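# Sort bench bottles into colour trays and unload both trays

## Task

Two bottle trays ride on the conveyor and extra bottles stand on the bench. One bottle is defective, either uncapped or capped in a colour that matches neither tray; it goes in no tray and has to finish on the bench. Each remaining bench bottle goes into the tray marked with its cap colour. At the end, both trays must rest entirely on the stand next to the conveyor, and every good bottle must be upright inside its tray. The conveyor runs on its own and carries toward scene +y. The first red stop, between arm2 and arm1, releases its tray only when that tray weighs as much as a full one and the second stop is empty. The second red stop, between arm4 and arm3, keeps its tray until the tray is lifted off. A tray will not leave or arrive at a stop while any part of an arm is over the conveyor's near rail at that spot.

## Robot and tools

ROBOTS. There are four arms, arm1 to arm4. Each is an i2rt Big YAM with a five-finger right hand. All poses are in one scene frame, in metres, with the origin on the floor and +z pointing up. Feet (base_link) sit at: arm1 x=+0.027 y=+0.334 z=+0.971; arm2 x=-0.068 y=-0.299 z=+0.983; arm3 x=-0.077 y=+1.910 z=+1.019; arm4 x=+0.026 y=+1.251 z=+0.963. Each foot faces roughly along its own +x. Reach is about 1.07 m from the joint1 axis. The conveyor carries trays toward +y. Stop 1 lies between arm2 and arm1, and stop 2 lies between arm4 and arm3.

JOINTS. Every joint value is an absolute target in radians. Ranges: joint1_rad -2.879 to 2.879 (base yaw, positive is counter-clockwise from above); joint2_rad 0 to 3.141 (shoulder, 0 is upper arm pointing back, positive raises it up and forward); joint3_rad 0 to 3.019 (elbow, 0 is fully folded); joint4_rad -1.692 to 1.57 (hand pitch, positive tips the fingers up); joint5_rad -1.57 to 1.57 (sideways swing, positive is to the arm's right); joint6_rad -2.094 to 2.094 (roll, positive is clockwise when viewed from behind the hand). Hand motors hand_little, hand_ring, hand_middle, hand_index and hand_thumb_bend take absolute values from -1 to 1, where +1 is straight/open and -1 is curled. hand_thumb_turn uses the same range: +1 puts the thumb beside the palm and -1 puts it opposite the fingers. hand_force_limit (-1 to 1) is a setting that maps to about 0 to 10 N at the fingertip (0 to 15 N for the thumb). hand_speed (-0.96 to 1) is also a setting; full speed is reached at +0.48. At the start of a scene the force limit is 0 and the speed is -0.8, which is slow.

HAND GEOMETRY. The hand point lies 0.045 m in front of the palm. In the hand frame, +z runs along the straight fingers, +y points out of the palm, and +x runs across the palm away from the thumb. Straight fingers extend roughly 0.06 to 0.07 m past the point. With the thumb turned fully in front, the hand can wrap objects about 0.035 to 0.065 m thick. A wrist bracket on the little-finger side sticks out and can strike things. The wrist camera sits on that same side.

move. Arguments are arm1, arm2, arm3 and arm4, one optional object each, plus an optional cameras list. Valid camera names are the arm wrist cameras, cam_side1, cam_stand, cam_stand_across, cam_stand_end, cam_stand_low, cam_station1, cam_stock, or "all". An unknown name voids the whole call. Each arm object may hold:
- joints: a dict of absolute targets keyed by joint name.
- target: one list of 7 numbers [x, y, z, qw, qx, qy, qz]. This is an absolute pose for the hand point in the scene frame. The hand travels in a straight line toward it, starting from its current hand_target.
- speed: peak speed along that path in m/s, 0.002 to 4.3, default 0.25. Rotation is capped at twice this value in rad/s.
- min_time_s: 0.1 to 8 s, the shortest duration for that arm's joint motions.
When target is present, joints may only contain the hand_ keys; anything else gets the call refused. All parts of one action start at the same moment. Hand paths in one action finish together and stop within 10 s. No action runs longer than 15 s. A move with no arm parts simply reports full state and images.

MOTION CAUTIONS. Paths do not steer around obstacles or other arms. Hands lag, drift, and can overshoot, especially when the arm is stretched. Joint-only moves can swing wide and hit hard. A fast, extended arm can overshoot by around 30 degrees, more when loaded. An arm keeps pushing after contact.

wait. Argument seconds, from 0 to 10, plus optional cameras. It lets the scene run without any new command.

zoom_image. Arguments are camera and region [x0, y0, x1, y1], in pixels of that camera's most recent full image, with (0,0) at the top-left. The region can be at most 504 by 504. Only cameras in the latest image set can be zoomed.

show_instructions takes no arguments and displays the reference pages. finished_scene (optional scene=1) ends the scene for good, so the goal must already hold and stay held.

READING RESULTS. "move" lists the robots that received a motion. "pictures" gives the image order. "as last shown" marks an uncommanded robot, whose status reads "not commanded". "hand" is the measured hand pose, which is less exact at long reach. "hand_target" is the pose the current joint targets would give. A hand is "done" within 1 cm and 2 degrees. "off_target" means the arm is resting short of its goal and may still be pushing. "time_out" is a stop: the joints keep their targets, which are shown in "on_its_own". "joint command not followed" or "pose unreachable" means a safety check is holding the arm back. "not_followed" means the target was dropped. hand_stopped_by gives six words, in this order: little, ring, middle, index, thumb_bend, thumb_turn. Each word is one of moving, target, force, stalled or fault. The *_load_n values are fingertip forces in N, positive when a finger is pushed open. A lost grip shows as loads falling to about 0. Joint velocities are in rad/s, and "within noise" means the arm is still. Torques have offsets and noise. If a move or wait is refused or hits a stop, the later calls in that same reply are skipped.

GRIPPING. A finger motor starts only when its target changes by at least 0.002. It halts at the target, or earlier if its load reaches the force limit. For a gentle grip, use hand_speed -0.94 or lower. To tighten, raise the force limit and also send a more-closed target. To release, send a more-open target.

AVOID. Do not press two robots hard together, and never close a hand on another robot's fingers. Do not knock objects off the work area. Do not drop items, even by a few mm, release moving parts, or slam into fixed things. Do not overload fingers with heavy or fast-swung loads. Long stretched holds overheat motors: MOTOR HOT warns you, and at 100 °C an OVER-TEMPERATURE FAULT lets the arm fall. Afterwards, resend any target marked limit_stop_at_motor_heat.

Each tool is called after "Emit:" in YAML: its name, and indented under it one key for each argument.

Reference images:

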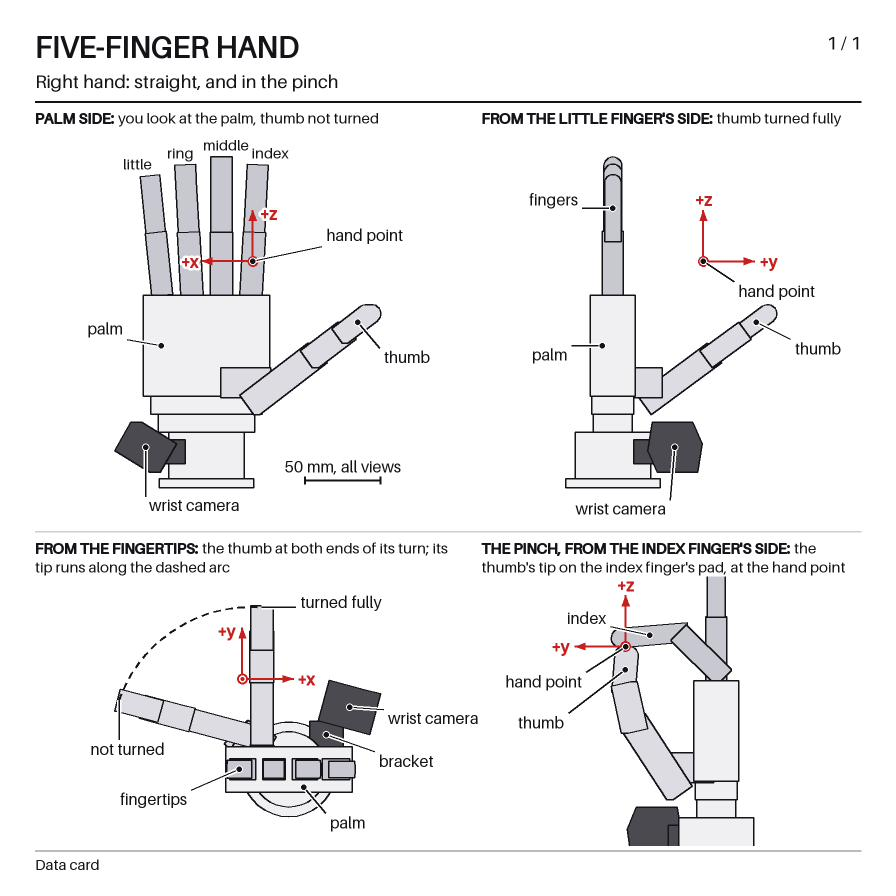

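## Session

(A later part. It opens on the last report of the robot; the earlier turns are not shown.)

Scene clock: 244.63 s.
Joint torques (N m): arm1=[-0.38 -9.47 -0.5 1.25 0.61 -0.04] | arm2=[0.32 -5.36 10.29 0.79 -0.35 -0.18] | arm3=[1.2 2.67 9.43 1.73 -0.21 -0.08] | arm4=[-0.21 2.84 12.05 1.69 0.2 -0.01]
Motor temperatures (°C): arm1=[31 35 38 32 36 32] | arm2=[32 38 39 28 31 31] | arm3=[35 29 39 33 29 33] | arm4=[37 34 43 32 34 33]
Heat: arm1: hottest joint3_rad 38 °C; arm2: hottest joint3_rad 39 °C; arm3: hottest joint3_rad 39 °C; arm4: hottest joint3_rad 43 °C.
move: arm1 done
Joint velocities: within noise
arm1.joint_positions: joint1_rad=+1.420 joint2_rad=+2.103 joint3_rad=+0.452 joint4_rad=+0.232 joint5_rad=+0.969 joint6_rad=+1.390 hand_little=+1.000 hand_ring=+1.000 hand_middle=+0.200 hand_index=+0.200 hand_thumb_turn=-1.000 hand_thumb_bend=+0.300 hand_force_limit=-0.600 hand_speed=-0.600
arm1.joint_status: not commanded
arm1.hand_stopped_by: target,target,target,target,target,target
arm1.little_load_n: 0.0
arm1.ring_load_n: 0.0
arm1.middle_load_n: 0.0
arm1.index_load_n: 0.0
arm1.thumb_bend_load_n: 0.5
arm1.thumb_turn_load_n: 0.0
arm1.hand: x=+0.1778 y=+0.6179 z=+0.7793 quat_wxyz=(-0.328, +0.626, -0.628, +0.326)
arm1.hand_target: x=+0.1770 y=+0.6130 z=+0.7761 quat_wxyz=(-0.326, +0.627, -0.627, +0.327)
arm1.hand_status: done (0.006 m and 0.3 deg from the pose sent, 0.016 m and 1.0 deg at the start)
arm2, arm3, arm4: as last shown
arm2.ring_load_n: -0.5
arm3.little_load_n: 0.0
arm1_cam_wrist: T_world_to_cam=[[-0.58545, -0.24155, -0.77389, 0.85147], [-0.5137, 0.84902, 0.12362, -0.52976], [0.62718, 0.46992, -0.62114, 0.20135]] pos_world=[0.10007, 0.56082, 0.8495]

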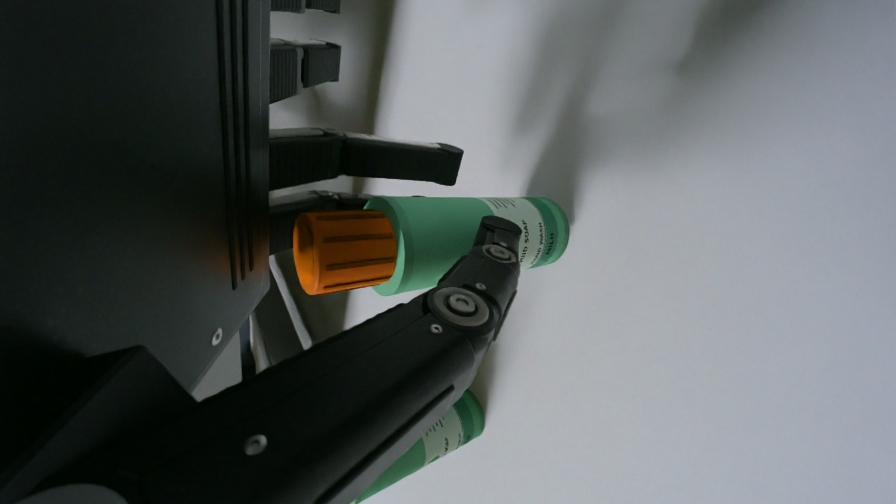

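Emit:
move:
  arm1: {"target":[0.175,0.628,0.776,0.3265,-0.6272,0.6272,-0.3265],"speed":0.05}
  cameras: ["arm1_cam_wrist"]

Scene clock: 246.10 s.
Joint torques (N m): arm1=[0.32 -10.17 0.58 0.31 0.67 0.08] | arm2=[0.26 -5.36 10.22 0.77 -0.35 -0.17] | arm3=[1.26 2.73 9.42 1.72 -0.21 -0.08] | arm4=[-0.21 2.84 12.05 1.69 0.21 -0.01]
Motor temperatures (°C): arm1=[31 35 38 32 36 32] | arm2=[32 38 39 28 31 31] | arm3=[35 29 39 33 29 33] | arm4=[37 34 43 32 34 33]
Heat: arm1: hottest joint3_rad 38 °C; arm2: hottest joint3_rad 39 °C; arm3: hottest joint3_rad 39 °C; arm4: hottest joint3_rad 43 °C.
move: arm1 done
Joint velocities: within noise
arm1.joint_positions: joint1_rad=+1.425 joint2_rad=+2.103 joint3_rad=+0.482 joint4_rad=+0.194 joint5_rad=+0.969 joint6_rad=+1.399 hand_little=+1.000 hand_ring=+1.000 hand_middle=+0.200 hand_index=+0.200 hand_thumb_turn=-1.000 hand_thumb_bend=+0.300 hand_force_limit=-0.600 hand_speed=-0.600
arm1.joint_status: not commanded
arm1.hand_stopped_by: target,target,target,target,target,target
arm1.little_load_n: 0.0
arm1.ring_load_n: 0.0
arm1.middle_load_n: 0.0
arm1.index_load_n: 0.0
arm1.thumb_bend_load_n: 0.5
arm1.thumb_turn_load_n: 0.0
arm1.hand: x=+0.1774 y=+0.6286 z=+0.7784 quat_wxyz=(-0.328, +0.626, -0.628, +0.326)
arm1.hand_target: x=+0.1750 y=+0.6280 z=+0.7761 quat_wxyz=(-0.327, +0.627, -0.627, +0.326)
arm1.hand_status: done (0.003 m and 0.2 deg from the pose sent, 0.011 m and 0.3 deg at the start)
arm2.joint_positions: joint1_rad=-0.688 joint2_rad=+0.903 joint3_rad=+0.532 joint4_rad=-0.432 joint5_rad=-0.661 joint6_rad=-0.557 hand_little=+1.000 hand_ring=+1.000 hand_middle=+0.500 hand_index=+0.500 hand_thumb_turn=-1.000 hand_thumb_bend=+0.900 hand_force_limit=+0.000 hand_speed=+0.300
arm2.joint_status: not commanded
arm2.hand_stopped_by: target,target,target,target,target,target
arm2.little_load_n: 0.0
arm2.ring_load_n: 0.0
arm2.middle_load_n: 0.0
arm2.index_load_n: 0.0
arm2.thumb_bend_load_n: 0.0
arm2.thumb_turn_load_n: 0.0
arm2.hand: x=+0.2239 y=-0.4516 z=+1.1021 quat_wxyz=(-0.328, +0.626, -0.627, +0.328)
arm2.hand_target: x=+0.2201 y=-0.4499 z=+1.0999 quat_wxyz=(-0.326, +0.627, -0.627, +0.326)
arm2.hand_status: not commanded
arm3, arm4: as last shown
arm3.thumb_turn_load_n: -0.5
arm1_cam_wrist: T_world_to_cam=[[-0.58608, -0.24213, -0.77323, 0.85313], [-0.51363, 0.84909, 0.12343, -0.53887], [0.62665, 0.46949, -0.622, 0.197]] pos_world=[0.09977, 0.57162, 0.84871]

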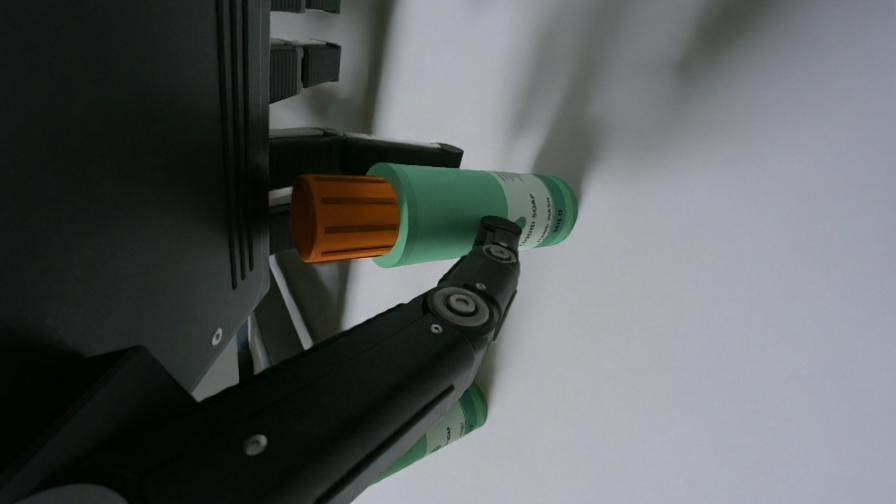

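Emit:
move:
  arm1: {"target":[0.174,0.620,0.776,0.3265,-0.6272,0.6272,-0.3265],"speed":0.05}

Emit:
move:
  arm1: {"joints":{"hand_speed":-0.85,"hand_index":0.01,"hand_middle":0.01,"hand_thumb_bend":0.2,"hand_force_limit":-0.6}}
  cameras: ["arm1_cam_wrist","cam_stand_end"]

Emit:
zoom_image:
  camera: "cam_stand_end"
  region: [400, 20, 520, 140]

Scene clock: 247.23 s.
Joint torques (N m): arm1=[0.38 -9.93 -0.27 1.02 0.67 0.07] | arm2=[0.32 -5.6 10.24 0.77 -0.35 -0.18] | arm3=[1.26 2.73 9.42 1.73 -0.21 -0.09] | arm4=[-0.21 2.84 12.05 1.69 0.2 -0.01]
Motor temperatures (°C): arm1=[31 35 38 32 36 32] | arm2=[32 38 39 28 31 31] | arm3=[35 29 39 33 29 33] | arm4=[37 34 43 32 34 33]
Heat: arm1: hottest joint3_rad 38 °C; arm2: hottest joint3_rad 39 °C; arm3: hottest joint3_rad 39 °C; arm4: hottest joint3_rad 43 °C.
move: arm1 done
Joint velocities: within noise
arm1.joint_positions: joint1_rad=+1.425 joint2_rad=+2.103 joint3_rad=+0.471 joint4_rad=+0.194 joint5_rad=+0.969 joint6_rad=+1.401 hand_little=+1.000 hand_ring=+1.000 hand_middle=+0.200 hand_index=+0.200 hand_thumb_turn=-1.000 hand_thumb_bend=+0.300 hand_force_limit=-0.600 hand_speed=-0.600
arm1.joint_status: not commanded
arm1.hand_stopped_by: target,target,target,target,target,target
arm1.little_load_n: 0.0
arm1.ring_load_n: 0.0
arm1.middle_load_n: 0.0
arm1.index_load_n: 0.0
arm1.thumb_bend_load_n: 0.0
arm1.thumb_turn_load_n: 0.0
arm1.hand: x=+0.1767 y=+0.6222 z=+0.7781 quat_wxyz=(-0.325, +0.628, -0.627, +0.328)
arm1.hand_target: x=+0.1741 y=+0.6200 z=+0.7761 quat_wxyz=(-0.326, +0.627, -0.627, +0.326)
arm1.hand_status: done (0.004 m and 0.3 deg from the pose sent, 0.009 m and 0.2 deg at the start)
arm2, arm3, arm4: as last shown
arm3.thumb_turn_load_n: 0.0
arm4.little_load_n: 0.5
pictures: none

Scene clock: 247.93 s.
Joint torques (N m): arm1=[0.44 -9.88 -0.25 1.01 0.67 0.07] | arm2=[0.32 -5.36 10.28 0.8 -0.34 -0.18] | arm3=[1.32 2.73 9.42 1.73 -0.21 -0.09] | arm4=[-0.21 2.84 12.05 1.69 0.21 -0.01]
Motor temperatures (°C): arm1=[31 35 38 32 36 32] | arm2=[32 38 39 28 31 31] | arm3=[35 29 39 33 29 33] | arm4=[37 34 43 32 34 33]
Heat: arm1: hottest joint3_rad 38 °C; arm2: hottest joint3_rad 39 °C; arm3: hottest joint3_rad 39 °C; arm4: hottest joint3_rad 43 °C.
move: arm1 off_target
Joint velocities: within noise
arm1.joint_positions: joint1_rad=+1.425 joint2_rad=+2.103 joint3_rad=+0.471 joint4_rad=+0.194 joint5_rad=+0.969 joint6_rad=+1.402 hand_little=+1.000 hand_ring=+1.000 hand_middle=+0.078 hand_index=+0.119 hand_thumb_turn=-1.000 hand_thumb_bend=+0.246 hand_force_limit=-0.600 hand_speed=-0.850
arm1.joint_status: hand_middle off_target (ended at +0.078, target +0.010); hand_index off_target (ended at +0.119, target +0.010); hand_thumb_bend off_target (ended at +0.246, target +0.200); the others done
arm1.hand_stopped_by: target,target,force,force,force,target
arm1.little_load_n: 0.0
arm1.ring_load_n: 0.0
arm1.middle_load_n: 3.5
arm1.index_load_n: 2.0
arm1.thumb_bend_load_n: 4.0
arm1.thumb_turn_load_n: 1.0
arm1.hand: x=+0.1767 y=+0.6222 z=+0.7781 quat_wxyz=(-0.325, +0.627, -0.627, +0.328)
arm1.hand_target: x=+0.1741 y=+0.6200 z=+0.7761 quat_wxyz=(-0.326, +0.627, -0.627, +0.327)
arm1.hand_status: not commanded
arm2, arm3, arm4: as last shown
arm4.little_load_n: 0.0
arm1_cam_wrist: T_world_to_cam=[[-0.58725, -0.24762, -0.7706, 0.8525], [-0.51229, 0.85081, 0.11701, -0.5301], [0.62665, 0.46348, -0.62649, 0.20744]] pos_world=[0.09907, 0.56596, 0.84893]

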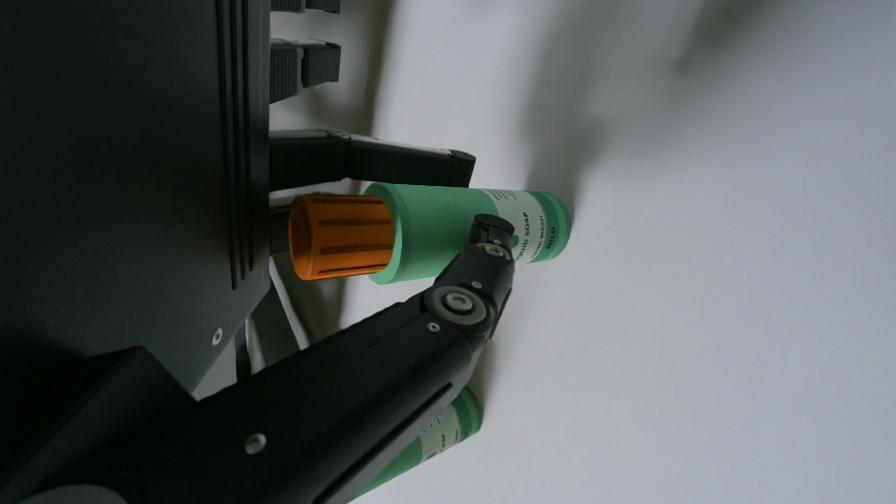

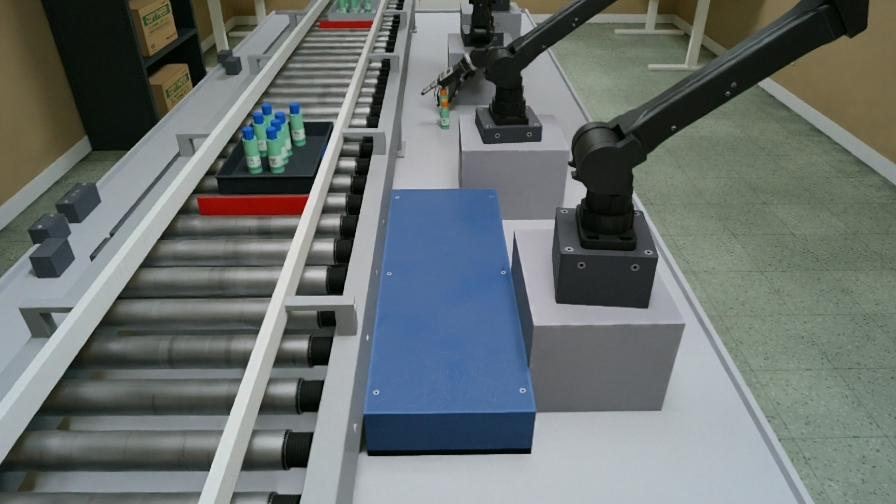

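Scaled by 4.200 from the camera's image (finer frame: 1280x720).

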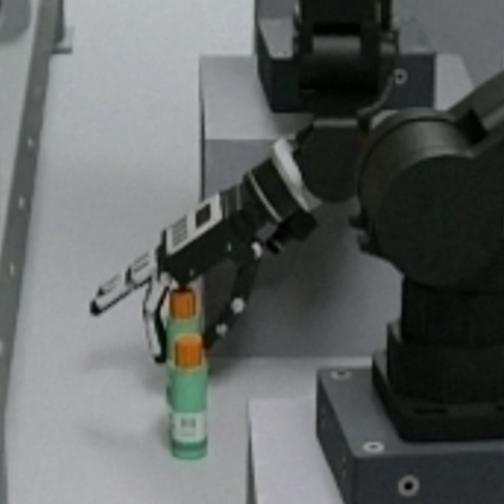

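Emit:
move:
  arm1: {"joints":{"hand_speed":-0.9,"hand_index":-0.1,"hand_middle":-0.1,"hand_thumb_bend":0.15,"hand_force_limit":0}}

Emit:
move:
  arm1: {"target":[0.177,0.622,0.793,0.3265,-0.6272,0.6272,-0.3265],"speed":0.04}
  cameras: ["arm1_cam_wrist","cam_stand_end"]

Emit:
zoom_image:
  camera: "cam_stand_end"
  region: [400, 20, 520, 140]

Scene clock: 248.73 s.
Joint torques (N m): arm1=[0.44 -9.88 -0.25 1.02 0.67 0.06] | arm2=[0.32 -5.48 10.24 0.79 -0.35 -0.18] | arm3=[1.26 2.67 9.4 1.74 -0.21 -0.09] | arm4=[-0.21 2.84 12.05 1.69 0.21 -0.01]
Motor temperatures (°C): arm1=[31 35 38 32 36 32] | arm2=[32 38 39 28 31 31] | arm3=[35 29 40 33 29 33] | arm4=[37 34 43 32 34 33]
Heat: arm1: hottest joint3_rad 38 °C; arm2: hottest joint3_rad 39 °C; arm3: hottest joint3_rad 40 °C; arm4: hottest joint3_rad 43 °C.
move: arm1 off_target
Joint velocities: arm1=[within noise] | arm2=[within noise] | arm3=[within noise] | arm4=[-0.015 0.005 -0.022 -0.007 -0.022 0.154]
arm1.joint_positions: joint1_rad=+1.425 joint2_rad=+2.103 joint3_rad=+0.471 joint4_rad=+0.194 joint5_rad=+0.969 joint6_rad=+1.402 hand_little=+1.000 hand_ring=+1.000 hand_middle=+0.061 hand_index=+0.102 hand_thumb_turn=-1.000 hand_thumb_bend=+0.236 hand_force_limit=+0.000 hand_speed=-0.900
arm1.joint_status: hand_middle off_target (ended at +0.061, target -0.100); hand_index off_target (ended at +0.102, target -0.100); hand_thumb_bend off_target (ended at +0.236, target +0.150); the others done
arm1.hand_stopped_by: target,target,force,force,force,target
arm1.little_load_n: 0.0
arm1.ring_load_n: 0.0
arm1.middle_load_n: 3.5
arm1.index_load_n: 5.5
arm1.thumb_bend_load_n: 6.0
arm1.thumb_turn_load_n: 0.5
arm1.hand: x=+0.1767 y=+0.6222 z=+0.7781 quat_wxyz=(-0.325, +0.627, -0.627, +0.328)
arm1.hand_target: x=+0.1741 y=+0.6200 z=+0.7761 quat_wxyz=(-0.326, +0.627, -0.627, +0.327)
arm1.hand_status: not commanded
arm2, arm3, arm4: as last shown
arm3.ring_load_n: -0.5
pictures: none

Scene clock: 249.83 s.
Joint torques (N m): arm1=[-0.44 -12.1 0.02 0.34 0.65 -0.09] | arm2=[0.44 -5.42 10.26 0.79 -0.35 -0.19] | arm3=[1.26 2.73 9.43 1.74 -0.21 -0.08] | arm4=[-0.21 2.84 12.04 1.7 0.21 -0.01]
Motor temperatures (°C): arm1=[31 35 37 32 36 32] | arm2=[32 38 39 28 31 31] | arm3=[35 29 40 33 29 33] | arm4=[37 34 43 32 34 33]
Heat: arm1: hottest joint3_rad 37 °C; arm2: hottest joint3_rad 39 °C; arm3: hottest joint3_rad 40 °C; arm4: hottest joint3_rad 43 °C.
move: arm1 done
Joint velocities: within noise
arm1.joint_positions: joint1_rad=+1.425 joint2_rad=+2.061 joint3_rad=+0.458 joint4_rad=+0.167 joint5_rad=+0.968 joint6_rad=+1.402 hand_little=+1.000 hand_ring=+1.000 hand_middle=+0.061 hand_index=+0.102 hand_thumb_turn=-1.000 hand_thumb_bend=+0.236 hand_force_limit=+0.000 hand_speed=-0.900
arm1.joint_status: not commanded
arm1.hand_stopped_by: target,target,force,force,force,target
arm1.little_load_n: 0.0
arm1.ring_load_n: 0.0
arm1.middle_load_n: 3.0
arm1.index_load_n: 5.5
arm1.thumb_bend_load_n: 6.0
arm1.thumb_turn_load_n: 0.5
arm1.hand: x=+0.1767 y=+0.6212 z=+0.7880 quat_wxyz=(-0.326, +0.627, -0.627, +0.327)
arm1.hand_target: x=+0.1771 y=+0.6220 z=+0.7929 quat_wxyz=(-0.327, +0.627, -0.627, +0.327)
arm1.hand_status: done (0.005 m and 0.1 deg from the pose sent, 0.015 m and 0.2 deg at the start)
arm2, arm3, arm4: as last shown
arm3.ring_load_n: 0.0
arm1_cam_wrist: T_world_to_cam=[[-0.58732, -0.24587, -0.7711, 0.85921], [-0.51236, 0.85048, 0.11907, -0.53179], [0.62653, 0.46501, -0.62548, 0.21242]] pos_world=[0.09908, 0.56475, 0.85872]

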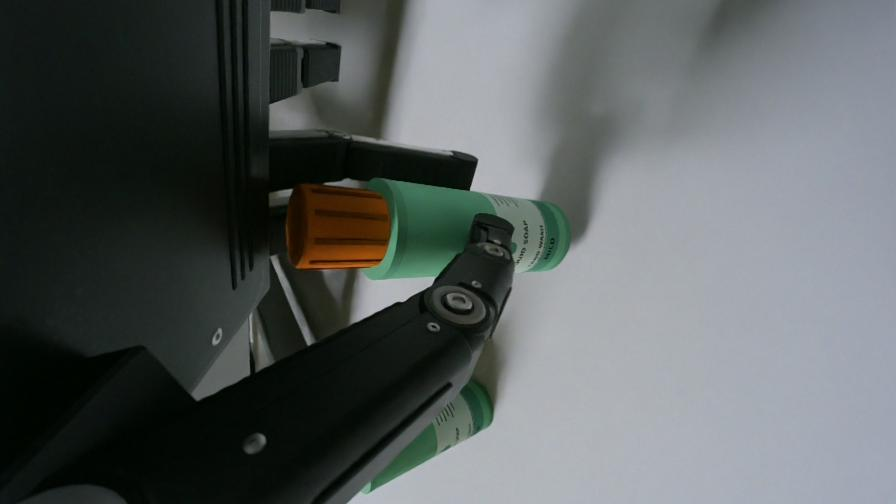

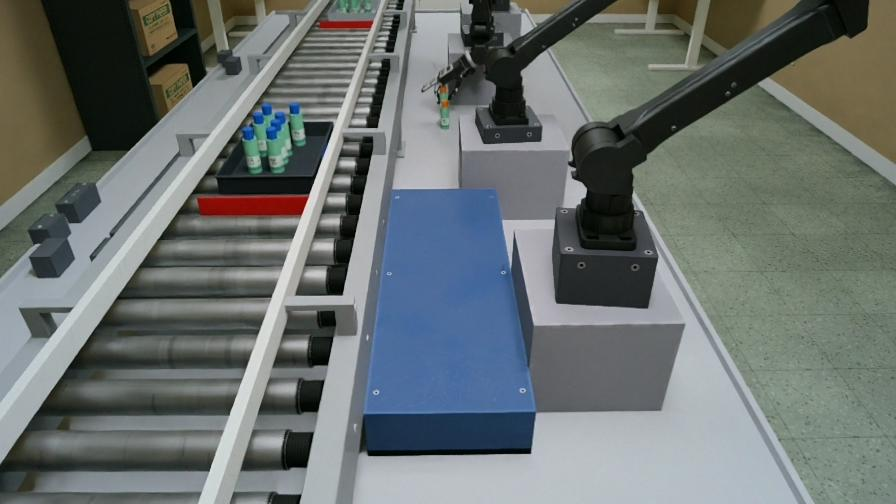

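Scaled by 4.200 from the camera's image (finer frame: 1280x720).

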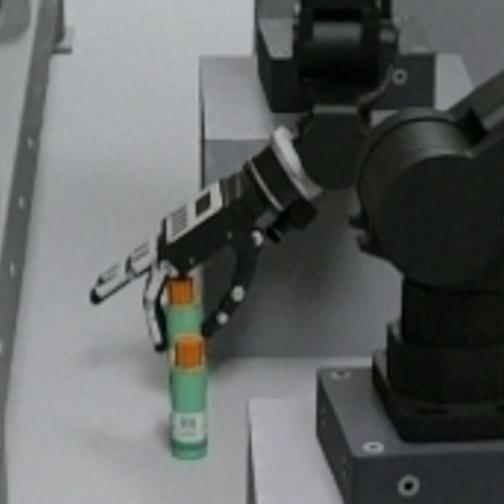

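Emit:
move:
  arm1: {"target":[0.177,0.60,0.90,0.3265,-0.6272,0.6272,-0.3265],"speed":0.12}
  cameras: ["arm1_cam_wrist","cam_station1","cam_side1","cam_stock"]

Emit:
zoom_image:
  camera: "cam_station1"
  region: [380, 140, 580, 260]

Emit:
zoom_image:
  camera: "cam_side1"
  region: [340, 190, 540, 310]

Emit:
zoom_image:
  camera: "cam_stock"
  region: [370, 270, 530, 430]

Scene clock: 254.47 s.
Joint torques (N m): arm1=[-0.62 -7.77 4.12 0.34 0.67 -0.04] | arm2=[0.38 -5.36 10.25 0.76 -0.34 -0.18] | arm3=[1.26 2.73 9.43 1.73 -0.21 -0.09] | arm4=[-0.21 2.84 12.05 1.68 0.21 -0.01]
Motor temperatures (°C): arm1=[31 35 37 32 36 32] | arm2=[32 38 38 28 31 31] | arm3=[35 29 40 33 29 33] | arm4=[37 34 44 32 34 33]
Heat: arm1: hottest joint3_rad 37 °C; arm2: hottest joint2_rad 38 °C; arm3: hottest joint3_rad 40 °C; arm4: hottest joint3_rad 44 °C.
move: arm1 done
Joint velocities: within noise
arm1.joint_positions: joint1_rad=+1.425 joint2_rad=+1.533 joint3_rad=+0.364 joint4_rad=-0.262 joint5_rad=+0.967 joint6_rad=+1.394 hand_little=+1.000 hand_ring=+1.000 hand_middle=+0.061 hand_index=+0.102 hand_thumb_turn=-1.000 hand_thumb_bend=+0.236 hand_force_limit=+0.000 hand_speed=-0.900
arm1.joint_status: not commanded
arm1.hand_stopped_by: target,target,force,force,force,target
arm1.little_load_n: 0.0
arm1.ring_load_n: 0.0
arm1.middle_load_n: 3.0
arm1.index_load_n: 6.0
arm1.thumb_bend_load_n: 6.0
arm1.thumb_turn_load_n: 0.5
arm1.hand: x=+0.1759 y=+0.5986 z=+0.8970 quat_wxyz=(-0.326, +0.629, -0.626, +0.327)
arm1.hand_target: x=+0.1770 y=+0.6000 z=+0.9000 quat_wxyz=(-0.327, +0.627, -0.627, +0.326)
arm1.hand_status: done (0.003 m and 0.3 deg from the pose sent, 0.114 m and 0.1 deg at the start)
arm2, arm3, arm4: as last shown
arm3.thumb_turn_load_n: -0.5
pictures: arm1_cam_wrist, cam_side1, cam_station1, cam_stock
arm1_cam_wrist: T_world_to_cam=[[-0.58664, -0.25016, -0.77025, 0.93887], [-0.51642, 0.84819, 0.11785, -0.52281], [0.62384, 0.4669, -0.62676, 0.29206]] pos_world=[0.09859, 0.54194, 0.96783]

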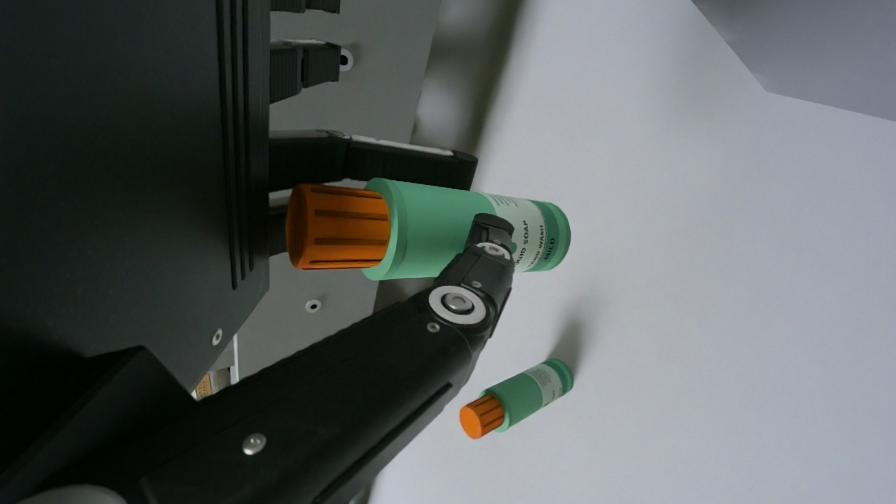

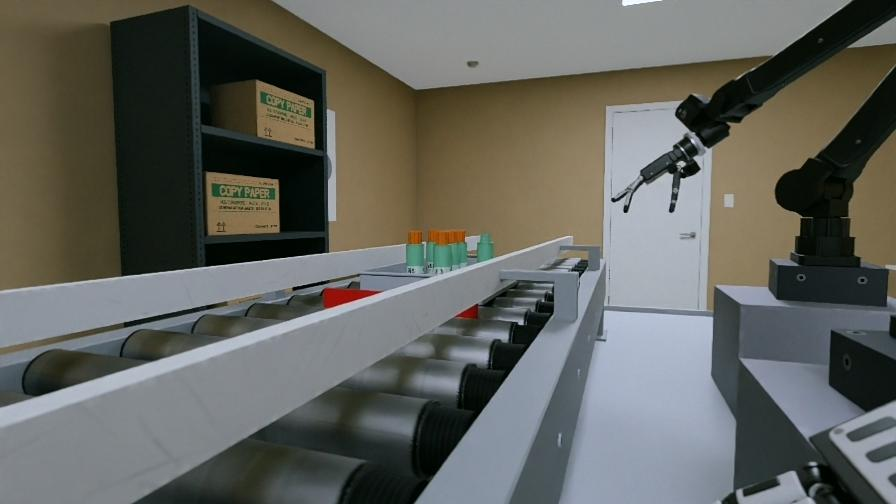

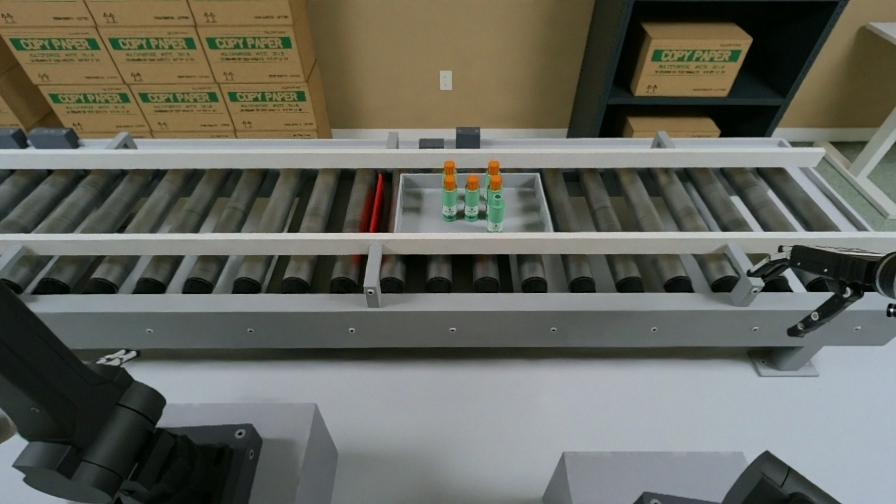

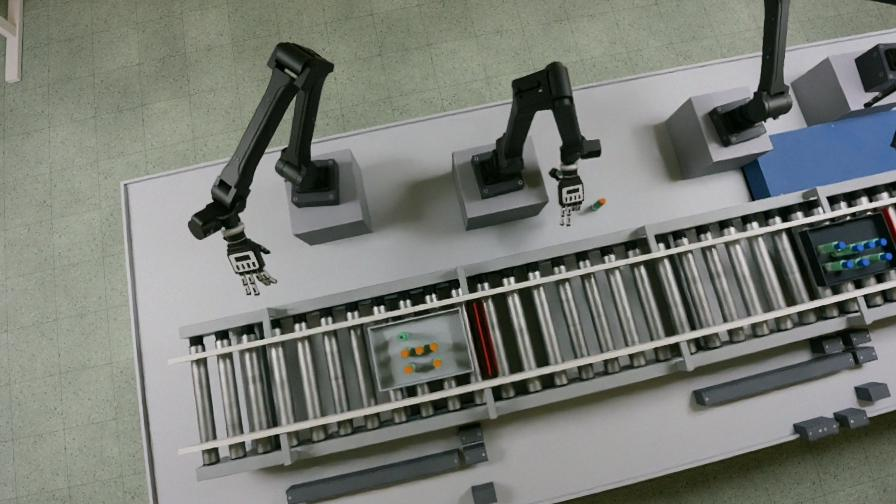

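Scaled by 2.520 from the camera's image (finer frame: 1280x720).

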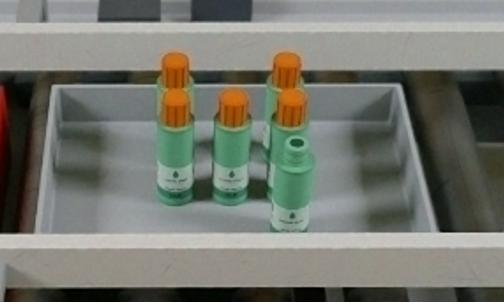

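Scaled by 2.520 from the camera's image (finer frame: 1280x720).

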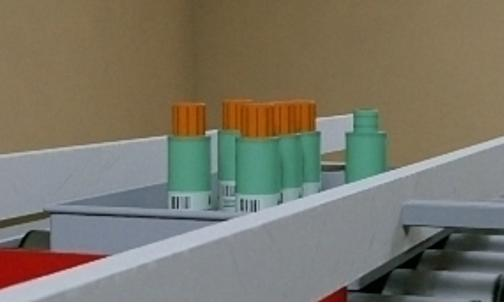

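Scaled by 3.150 from the camera's image (finer frame: 1280x720).

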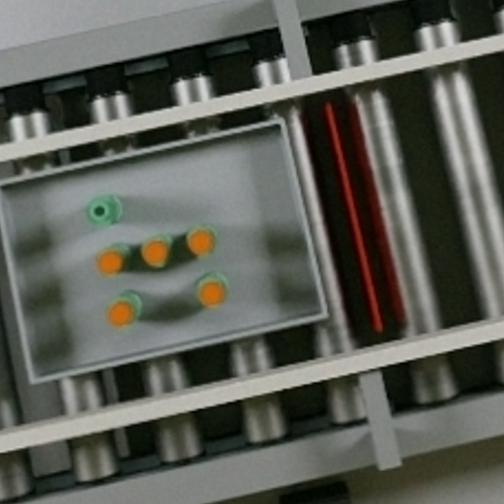

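Emit:
move:
  arm1: {"target":[0.26,0.56,1.16,0.3265,-0.6272,0.6272,-0.3265],"speed":0.2}

Emit:
move:
  arm1: {"target":[0.47,0.36,1.18,0.3265,-0.6272,0.6272,-0.3265],"speed":0.2}

Emit:
move:
  arm1: {"target":[0.61,0.05,1.18,0.3265,-0.6272,0.6272,-0.3265],"speed":0.2}

Emit:
move:
  arm1: {"target":[0.614,-0.139,1.16,0.3265,-0.6272,0.6272,-0.3265],"speed":0.15}
  cameras: ["cam_station1","cam_side1","cam_stock"]

Scene clock: 257.93 s.
Joint torques (N m): arm1=[-1.08 -3.02 13.29 0.9 0.47 -0.15] | arm2=[0.32 -5.42 10.26 0.81 -0.36 -0.18] | arm3=[1.32 2.67 9.43 1.72 -0.22 -0.08] | arm4=[-0.21 2.84 12.04 1.69 0.21 -0.01]
Motor temperatures (°C): arm1=[31 35 37 32 36 32] | arm2=[32 38 38 28 31 31] | arm3=[35 29 40 33 29 33] | arm4=[37 34 44 32 34 33]
Heat: arm1: hottest joint3_rad 37 °C; arm2: hottest joint2_rad 38 °C; arm3: hottest joint3_rad 40 °C; arm4: hottest joint3_rad 44 °C.
move: arm1 off_target
Joint velocities: within noise
arm1.joint_positions: joint1_rad=+1.047 joint2_rad=+0.781 joint3_rad=+0.642 joint4_rad=-0.878 joint5_rad=+0.826 joint6_rad=+0.831 hand_little=+1.000 hand_ring=+1.000 hand_middle=+0.061 hand_index=+0.102 hand_thumb_turn=-1.000 hand_thumb_bend=+0.236 hand_force_limit=+0.000 hand_speed=-0.900
arm1.joint_status: not commanded
arm1.hand_stopped_by: target,target,force,force,force,target
arm1.little_load_n: 0.0
arm1.ring_load_n: 0.0
arm1.middle_load_n: 3.0
arm1.index_load_n: 5.5
arm1.thumb_bend_load_n: 6.0
arm1.thumb_turn_load_n: 0.5
arm1.hand: x=+0.2535 y=+0.5527 z=+1.1351 quat_wxyz=(-0.310, +0.635, -0.625, +0.330)
arm1.hand_target: x=+0.2597 y=+0.5595 z=+1.1597 quat_wxyz=(-0.327, +0.627, -0.627, +0.327)
arm1.hand_status: off_target (0.027 m and 2.1 deg from the pose sent, 0.279 m and 0.3 deg at the start)
arm2: as last shown
arm3.joint_positions: joint1_rad=+0.052 joint2_rad=+0.631 joint3_rad=+1.412 joint4_rad=-1.169 joint5_rad=-0.182 joint6_rad=-1.161 hand_little=+1.000 hand_ring=+1.000 hand_middle=+1.000 hand_index=+1.000 hand_thumb_turn=+1.000 hand_thumb_bend=+1.000 hand_force_limit=+0.000 hand_speed=-0.800
arm3.joint_status: not commanded
arm3.hand_stopped_by: target,target,target,target,target,target
arm3.little_load_n: 0.0
arm3.ring_load_n: 0.0
arm3.middle_load_n: 0.0
arm3.index_load_n: 0.0
arm3.thumb_bend_load_n: 0.0
arm3.thumb_turn_load_n: 0.0
arm3.hand: x=+0.1895 y=+1.8818 z=+1.5413 quat_wxyz=(-0.173, +0.819, -0.148, +0.528)
arm3.hand_target: x=+0.1880 y=+1.8818 z=+1.5499 quat_wxyz=(-0.174, +0.814, -0.146, +0.535)
arm3.hand_status: not commanded
arm4.joint_positions: joint1_rad=-0.047 joint2_rad=+0.634 joint3_rad=+1.333 joint4_rad=-1.246 joint5_rad=+0.179 joint6_rad=-1.146 hand_little=+1.000 hand_ring=+1.000 hand_middle=+1.000 hand_index=+1.000 hand_thumb_turn=+1.000 hand_thumb_bend=+1.000 hand_force_limit=+0.000 hand_speed=-0.800
arm4.joint_status: not commanded
arm4.hand_stopped_by: target,target,target,target,target,target
arm4.little_load_n: 0.0
arm4.ring_load_n: 0.5
arm4.middle_load_n: 0.0
arm4.index_load_n: 0.0
arm4.thumb_bend_load_n: 0.0
arm4.thumb_turn_load_n: 0.0
arm4.hand: x=+0.2713 y=+1.1888 z=+1.4397 quat_wxyz=(-0.038, +0.845, -0.204, +0.493)
arm4.hand_target: x=+0.2706 y=+1.1888 z=+1.4503 quat_wxyz=(-0.041, +0.839, -0.204, +0.503)
arm4.hand_status: not commanded
pictures: none

Scene clock: 260.17 s.
Joint torques (N m): arm1=[-0.62 -5.66 14.23 2.55 -0.11 -0.16] | arm2=[0.38 -5.42 10.26 0.8 -0.35 -0.17] | arm3=[1.26 2.67 9.43 1.74 -0.21 -0.08] | arm4=[-0.21 2.84 12.05 1.69 0.2 -0.01]
Motor temperatures (°C): arm1=[31 35 37 32 36 32] | arm2=[32 38 38 28 31 31] | arm3=[35 29 40 33 29 33] | arm4=[37 34 44 32 34 33]
Heat: arm1: hottest joint3_rad 37 °C; arm2: hottest joint2_rad 38 °C; arm3: hottest joint3_rad 40 °C; arm4: hottest joint3_rad 44 °C.
move: arm1 off_target
Joint velocities: within noise
arm1.joint_positions: joint1_rad=-0.058 joint2_rad=+0.993 joint3_rad=+0.761 joint4_rad=-0.437 joint5_rad=-0.004 joint6_rad=+0.003 hand_little=+1.000 hand_ring=+1.000 hand_middle=+0.061 hand_index=+0.102 hand_thumb_turn=-1.000 hand_thumb_bend=+0.236 hand_force_limit=+0.000 hand_speed=-0.900
arm1.joint_status: not commanded
arm1.hand_stopped_by: target,target,force,force,force,target
arm1.little_load_n: 0.0
arm1.ring_load_n: 0.0
arm1.middle_load_n: 3.0
arm1.index_load_n: 6.0
arm1.thumb_bend_load_n: 5.5
arm1.thumb_turn_load_n: 0.5
arm1.hand: x=+0.4465 y=+0.3613 z=+1.1479 quat_wxyz=(-0.304, +0.635, -0.643, +0.302)
arm1.hand_target: x=+0.4676 y=+0.3600 z=+1.1805 quat_wxyz=(-0.326, +0.627, -0.627, +0.327)
arm1.hand_status: off_target (0.040 m and 4.3 deg from the pose sent, 0.293 m and 2.1 deg at the start)
arm2, arm3, arm4: as last shown
arm4.ring_load_n: 0.0
pictures: none

Scene clock: 262.57 s.
Joint torques (N m): arm1=[-0.56 -16.26 14.19 1.25 -0.38 -0.13] | arm2=[0.32 -5.48 10.26 0.79 -0.35 -0.18] | arm3=[1.32 2.73 9.42 1.73 -0.21 -0.09] | arm4=[-0.26 2.84 12.05 1.69 0.21 -0.01]
Motor temperatures (°C): arm1=[31 35 38 32 36 32] | arm2=[32 37 38 28 31 31] | arm3=[35 29 40 33 29 33] | arm4=[37 34 44 32 34 33]
Heat: arm1: hottest joint3_rad 38 °C; arm2: hottest joint3_rad 38 °C; arm3: hottest joint3_rad 40 °C; arm4: hottest joint3_rad 44 °C.
move: arm1 off_target
Joint velocities: within noise
arm1.joint_positions: joint1_rad=-0.655 joint2_rad=+1.643 joint3_rad=+1.384 joint4_rad=-0.473 joint5_rad=-0.485 joint6_rad=-0.360 hand_little=+1.000 hand_ring=+1.000 hand_middle=+0.061 hand_index=+0.102 hand_thumb_turn=-1.000 hand_thumb_bend=+0.236 hand_force_limit=+0.000 hand_speed=-0.900
arm1.joint_status: not commanded
arm1.hand_stopped_by: target,target,force,force,force,target
arm1.little_load_n: 0.0
arm1.ring_load_n: 0.0
arm1.middle_load_n: 3.0
arm1.index_load_n: 5.5
arm1.thumb_bend_load_n: 6.0
arm1.thumb_turn_load_n: 0.5
arm1.hand: x=+0.5958 y=+0.0594 z=+1.1552 quat_wxyz=(-0.323, +0.624, -0.642, +0.307)
arm1.hand_target: x=+0.6088 y=+0.0508 z=+1.1803 quat_wxyz=(-0.327, +0.627, -0.627, +0.327)
arm1.hand_status: off_target (0.030 m and 2.9 deg from the pose sent, 0.353 m and 4.3 deg at the start)
arm2.joint_positions: joint1_rad=-0.688 joint2_rad=+0.903 joint3_rad=+0.532 joint4_rad=-0.432 joint5_rad=-0.661 joint6_rad=-0.557 hand_little=+1.000 hand_ring=+1.000 hand_middle=+0.500 hand_index=+0.500 hand_thumb_turn=-1.000 hand_thumb_bend=+0.900 hand_force_limit=+0.000 hand_speed=+0.300
arm2.joint_status: not commanded
arm2.hand_stopped_by: target,target,target,target,target,target
arm2.little_load_n: 0.0
arm2.ring_load_n: 0.0
arm2.middle_load_n: 0.0
arm2.index_load_n: 0.0
arm2.thumb_bend_load_n: 0.0
arm2.thumb_turn_load_n: 0.0
arm2.hand: x=+0.2239 y=-0.4516 z=+1.1021 quat_wxyz=(-0.328, +0.626, -0.627, +0.328)
arm2.hand_target: x=+0.2201 y=-0.4499 z=+1.0999 quat_wxyz=(-0.326, +0.627, -0.627, +0.326)
arm2.hand_status: not commanded
arm3, arm4: as last shown
arm3.index_load_n: -0.5
pictures: none

Scene clock: 264.77 s.
Joint torques (N m): arm1=[-0.5 -21.6 14.28 1.11 -0.5 -0.14] | arm2=[0.32 -5.36 10.3 0.77 -0.35 -0.18] | arm3=[1.26 2.67 9.43 1.72 -0.21 -0.08] | arm4=[-0.21 2.84 12.05 1.69 0.21 -0.01]
Motor temperatures (°C): arm1=[31 35 38 32 36 32] | arm2=[32 37 38 28 31 31] | arm3=[35 29 40 33 29 33] | arm4=[37 34 44 32 34 33]
Heat: arm1: hottest joint3_rad 38 °C; arm2: hottest joint3_rad 38 °C; arm3: hottest joint3_rad 40 °C; arm4: hottest joint3_rad 44 °C.
move: arm1 off_target
Joint velocities: within noise
arm1.joint_positions: joint1_rad=-0.883 joint2_rad=+2.007 joint3_rad=+1.870 joint4_rad=-0.690 joint5_rad=-0.652 joint6_rad=-0.542 hand_little=+1.000 hand_ring=+1.000 hand_middle=+0.061 hand_index=+0.102 hand_thumb_turn=-1.000 hand_thumb_bend=+0.236 hand_force_limit=+0.000 hand_speed=-0.900
arm1.joint_status: not commanded
arm1.hand_stopped_by: target,target,force,force,force,target
arm1.little_load_n: 0.0
arm1.ring_load_n: 0.0
arm1.middle_load_n: 2.5
arm1.index_load_n: 5.5
arm1.thumb_bend_load_n: 6.0
arm1.thumb_turn_load_n: 0.5
arm1.hand: x=+0.6031 y=-0.1298 z=+1.1383 quat_wxyz=(-0.326, +0.622, -0.642, +0.308)
arm1.hand_target: x=+0.6130 y=-0.1382 z=+1.1599 quat_wxyz=(-0.326, +0.627, -0.627, +0.327)
arm1.hand_status: off_target (0.026 m and 2.7 deg from the pose sent, 0.199 m and 2.9 deg at the start)
arm2, arm3, arm4: as last shown
arm3.index_load_n: 0.0
pictures: cam_side1, cam_station1, cam_stock

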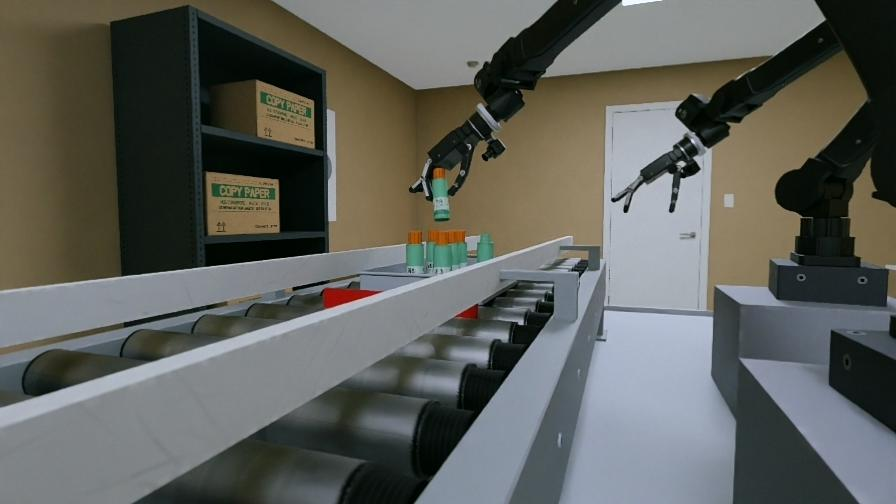

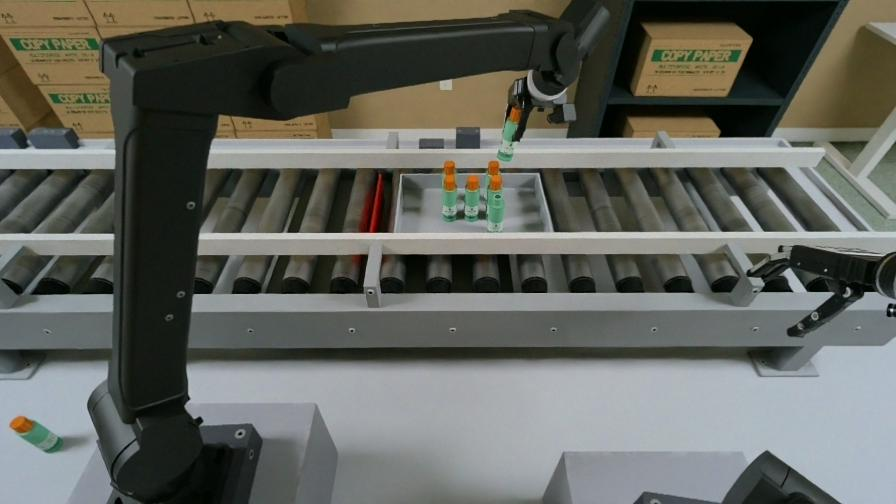

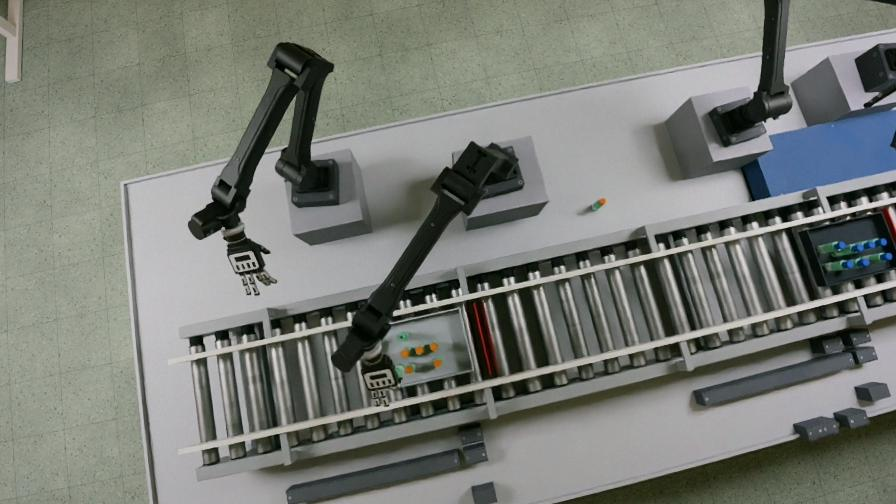

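Emit:
zoom_image:
  camera: "cam_station1"
  region: [390, 90, 590, 250]

Emit:
zoom_image:
  camera: "cam_side1"
  region: [360, 130, 540, 290]

Scaled by 2.520 from the camera's image (finer frame: 1280x720).

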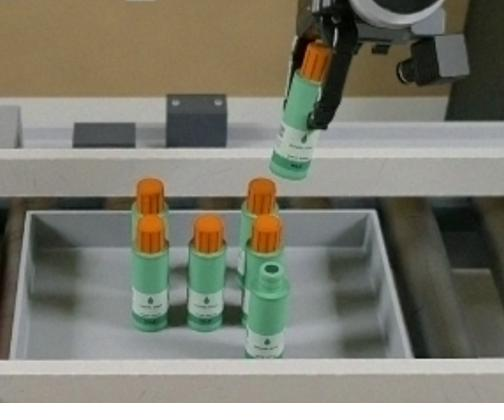

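Scaled by 2.800 from the camera's image (finer frame: 1280x720).

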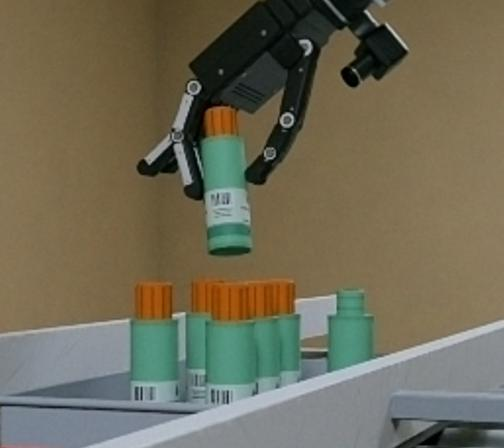

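Emit:
move:
  arm1: {"target":[0.626,-0.177,1.12,0.3190,-0.6302,0.6046,-0.3682],"speed":0.1}
  cameras: ["cam_side1","cam_station1"]

Emit:
zoom_image:
  camera: "cam_station1"
  region: [390, 90, 590, 250]

Emit:
zoom_image:
  camera: "cam_side1"
  region: [360, 150, 540, 310]

Scene clock: 267.63 s.
Joint torques (N m): arm1=[-1.14 -23.06 13.12 2.32 -0.49 -0.15] | arm2=[0.32 -5.36 10.22 0.81 -0.35 -0.18] | arm3=[1.26 2.73 9.42 1.73 -0.21 -0.09] | arm4=[-0.21 2.84 12.05 1.69 0.2 -0.01]
Motor temperatures (°C): arm1=[31 35 39 32 36 32] | arm2=[32 37 38 28 31 31] | arm3=[35 29 40 33 29 33] | arm4=[37 34 44 32 34 33]
Heat: arm1: hottest joint3_rad 39 °C; arm2: hottest joint3_rad 38 °C; arm3: hottest joint3_rad 40 °C; arm4: hottest joint3_rad 44 °C.
move: arm1 off_target
Joint velocities: within noise
arm1.joint_positions: joint1_rad=-0.897 joint2_rad=+2.084 joint3_rad=+1.870 joint4_rad=-0.560 joint5_rad=-0.660 joint6_rad=-0.570 hand_little=+1.000 hand_ring=+1.000 hand_middle=+0.061 hand_index=+0.102 hand_thumb_turn=-1.000 hand_thumb_bend=+0.236 hand_force_limit=+0.000 hand_speed=-0.900
arm1.joint_status: not commanded
arm1.hand_stopped_by: target,target,force,force,force,target
arm1.little_load_n: -0.5
arm1.ring_load_n: 0.0
arm1.middle_load_n: 2.5
arm1.index_load_n: 5.5
arm1.thumb_bend_load_n: 6.0
arm1.thumb_turn_load_n: 0.0
arm1.hand: x=+0.6159 y=-0.1601 z=+1.0969 quat_wxyz=(-0.322, +0.628, -0.623, +0.338)
arm1.hand_target: x=+0.6247 y=-0.1758 z=+1.1205 quat_wxyz=(-0.319, +0.630, -0.605, +0.368)
arm1.hand_status: off_target (0.030 m and 4.1 deg from the pose sent, 0.056 m and 8.2 deg at the start)
arm2, arm3, arm4: as last shown

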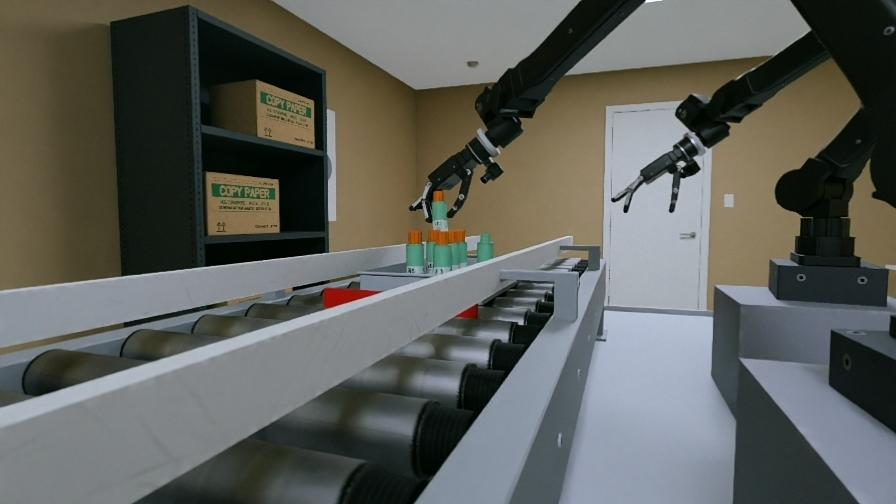

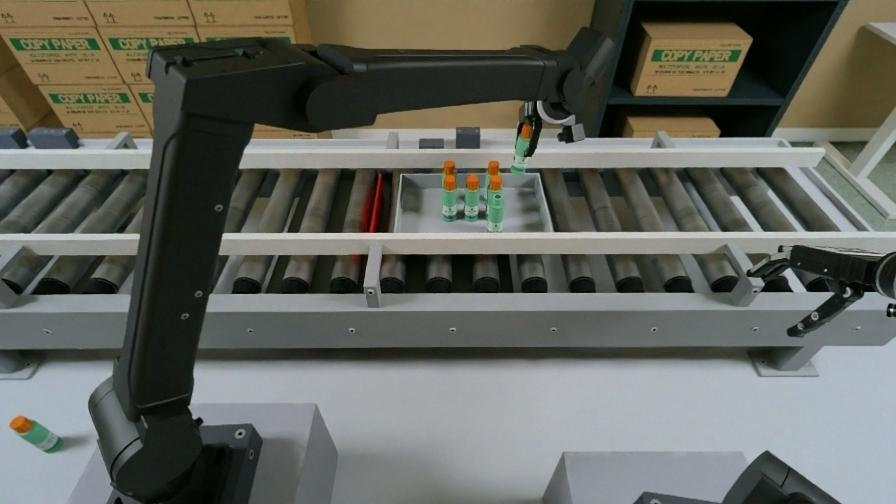

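Scaled by 2.520 from the camera's image (finer frame: 1280x720).

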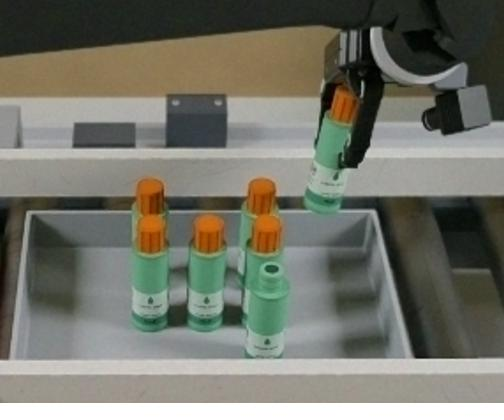

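Scaled by 2.800 from the camera's image (finer frame: 1280x720).

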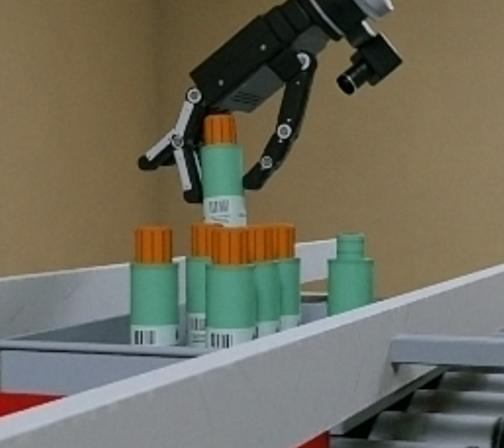

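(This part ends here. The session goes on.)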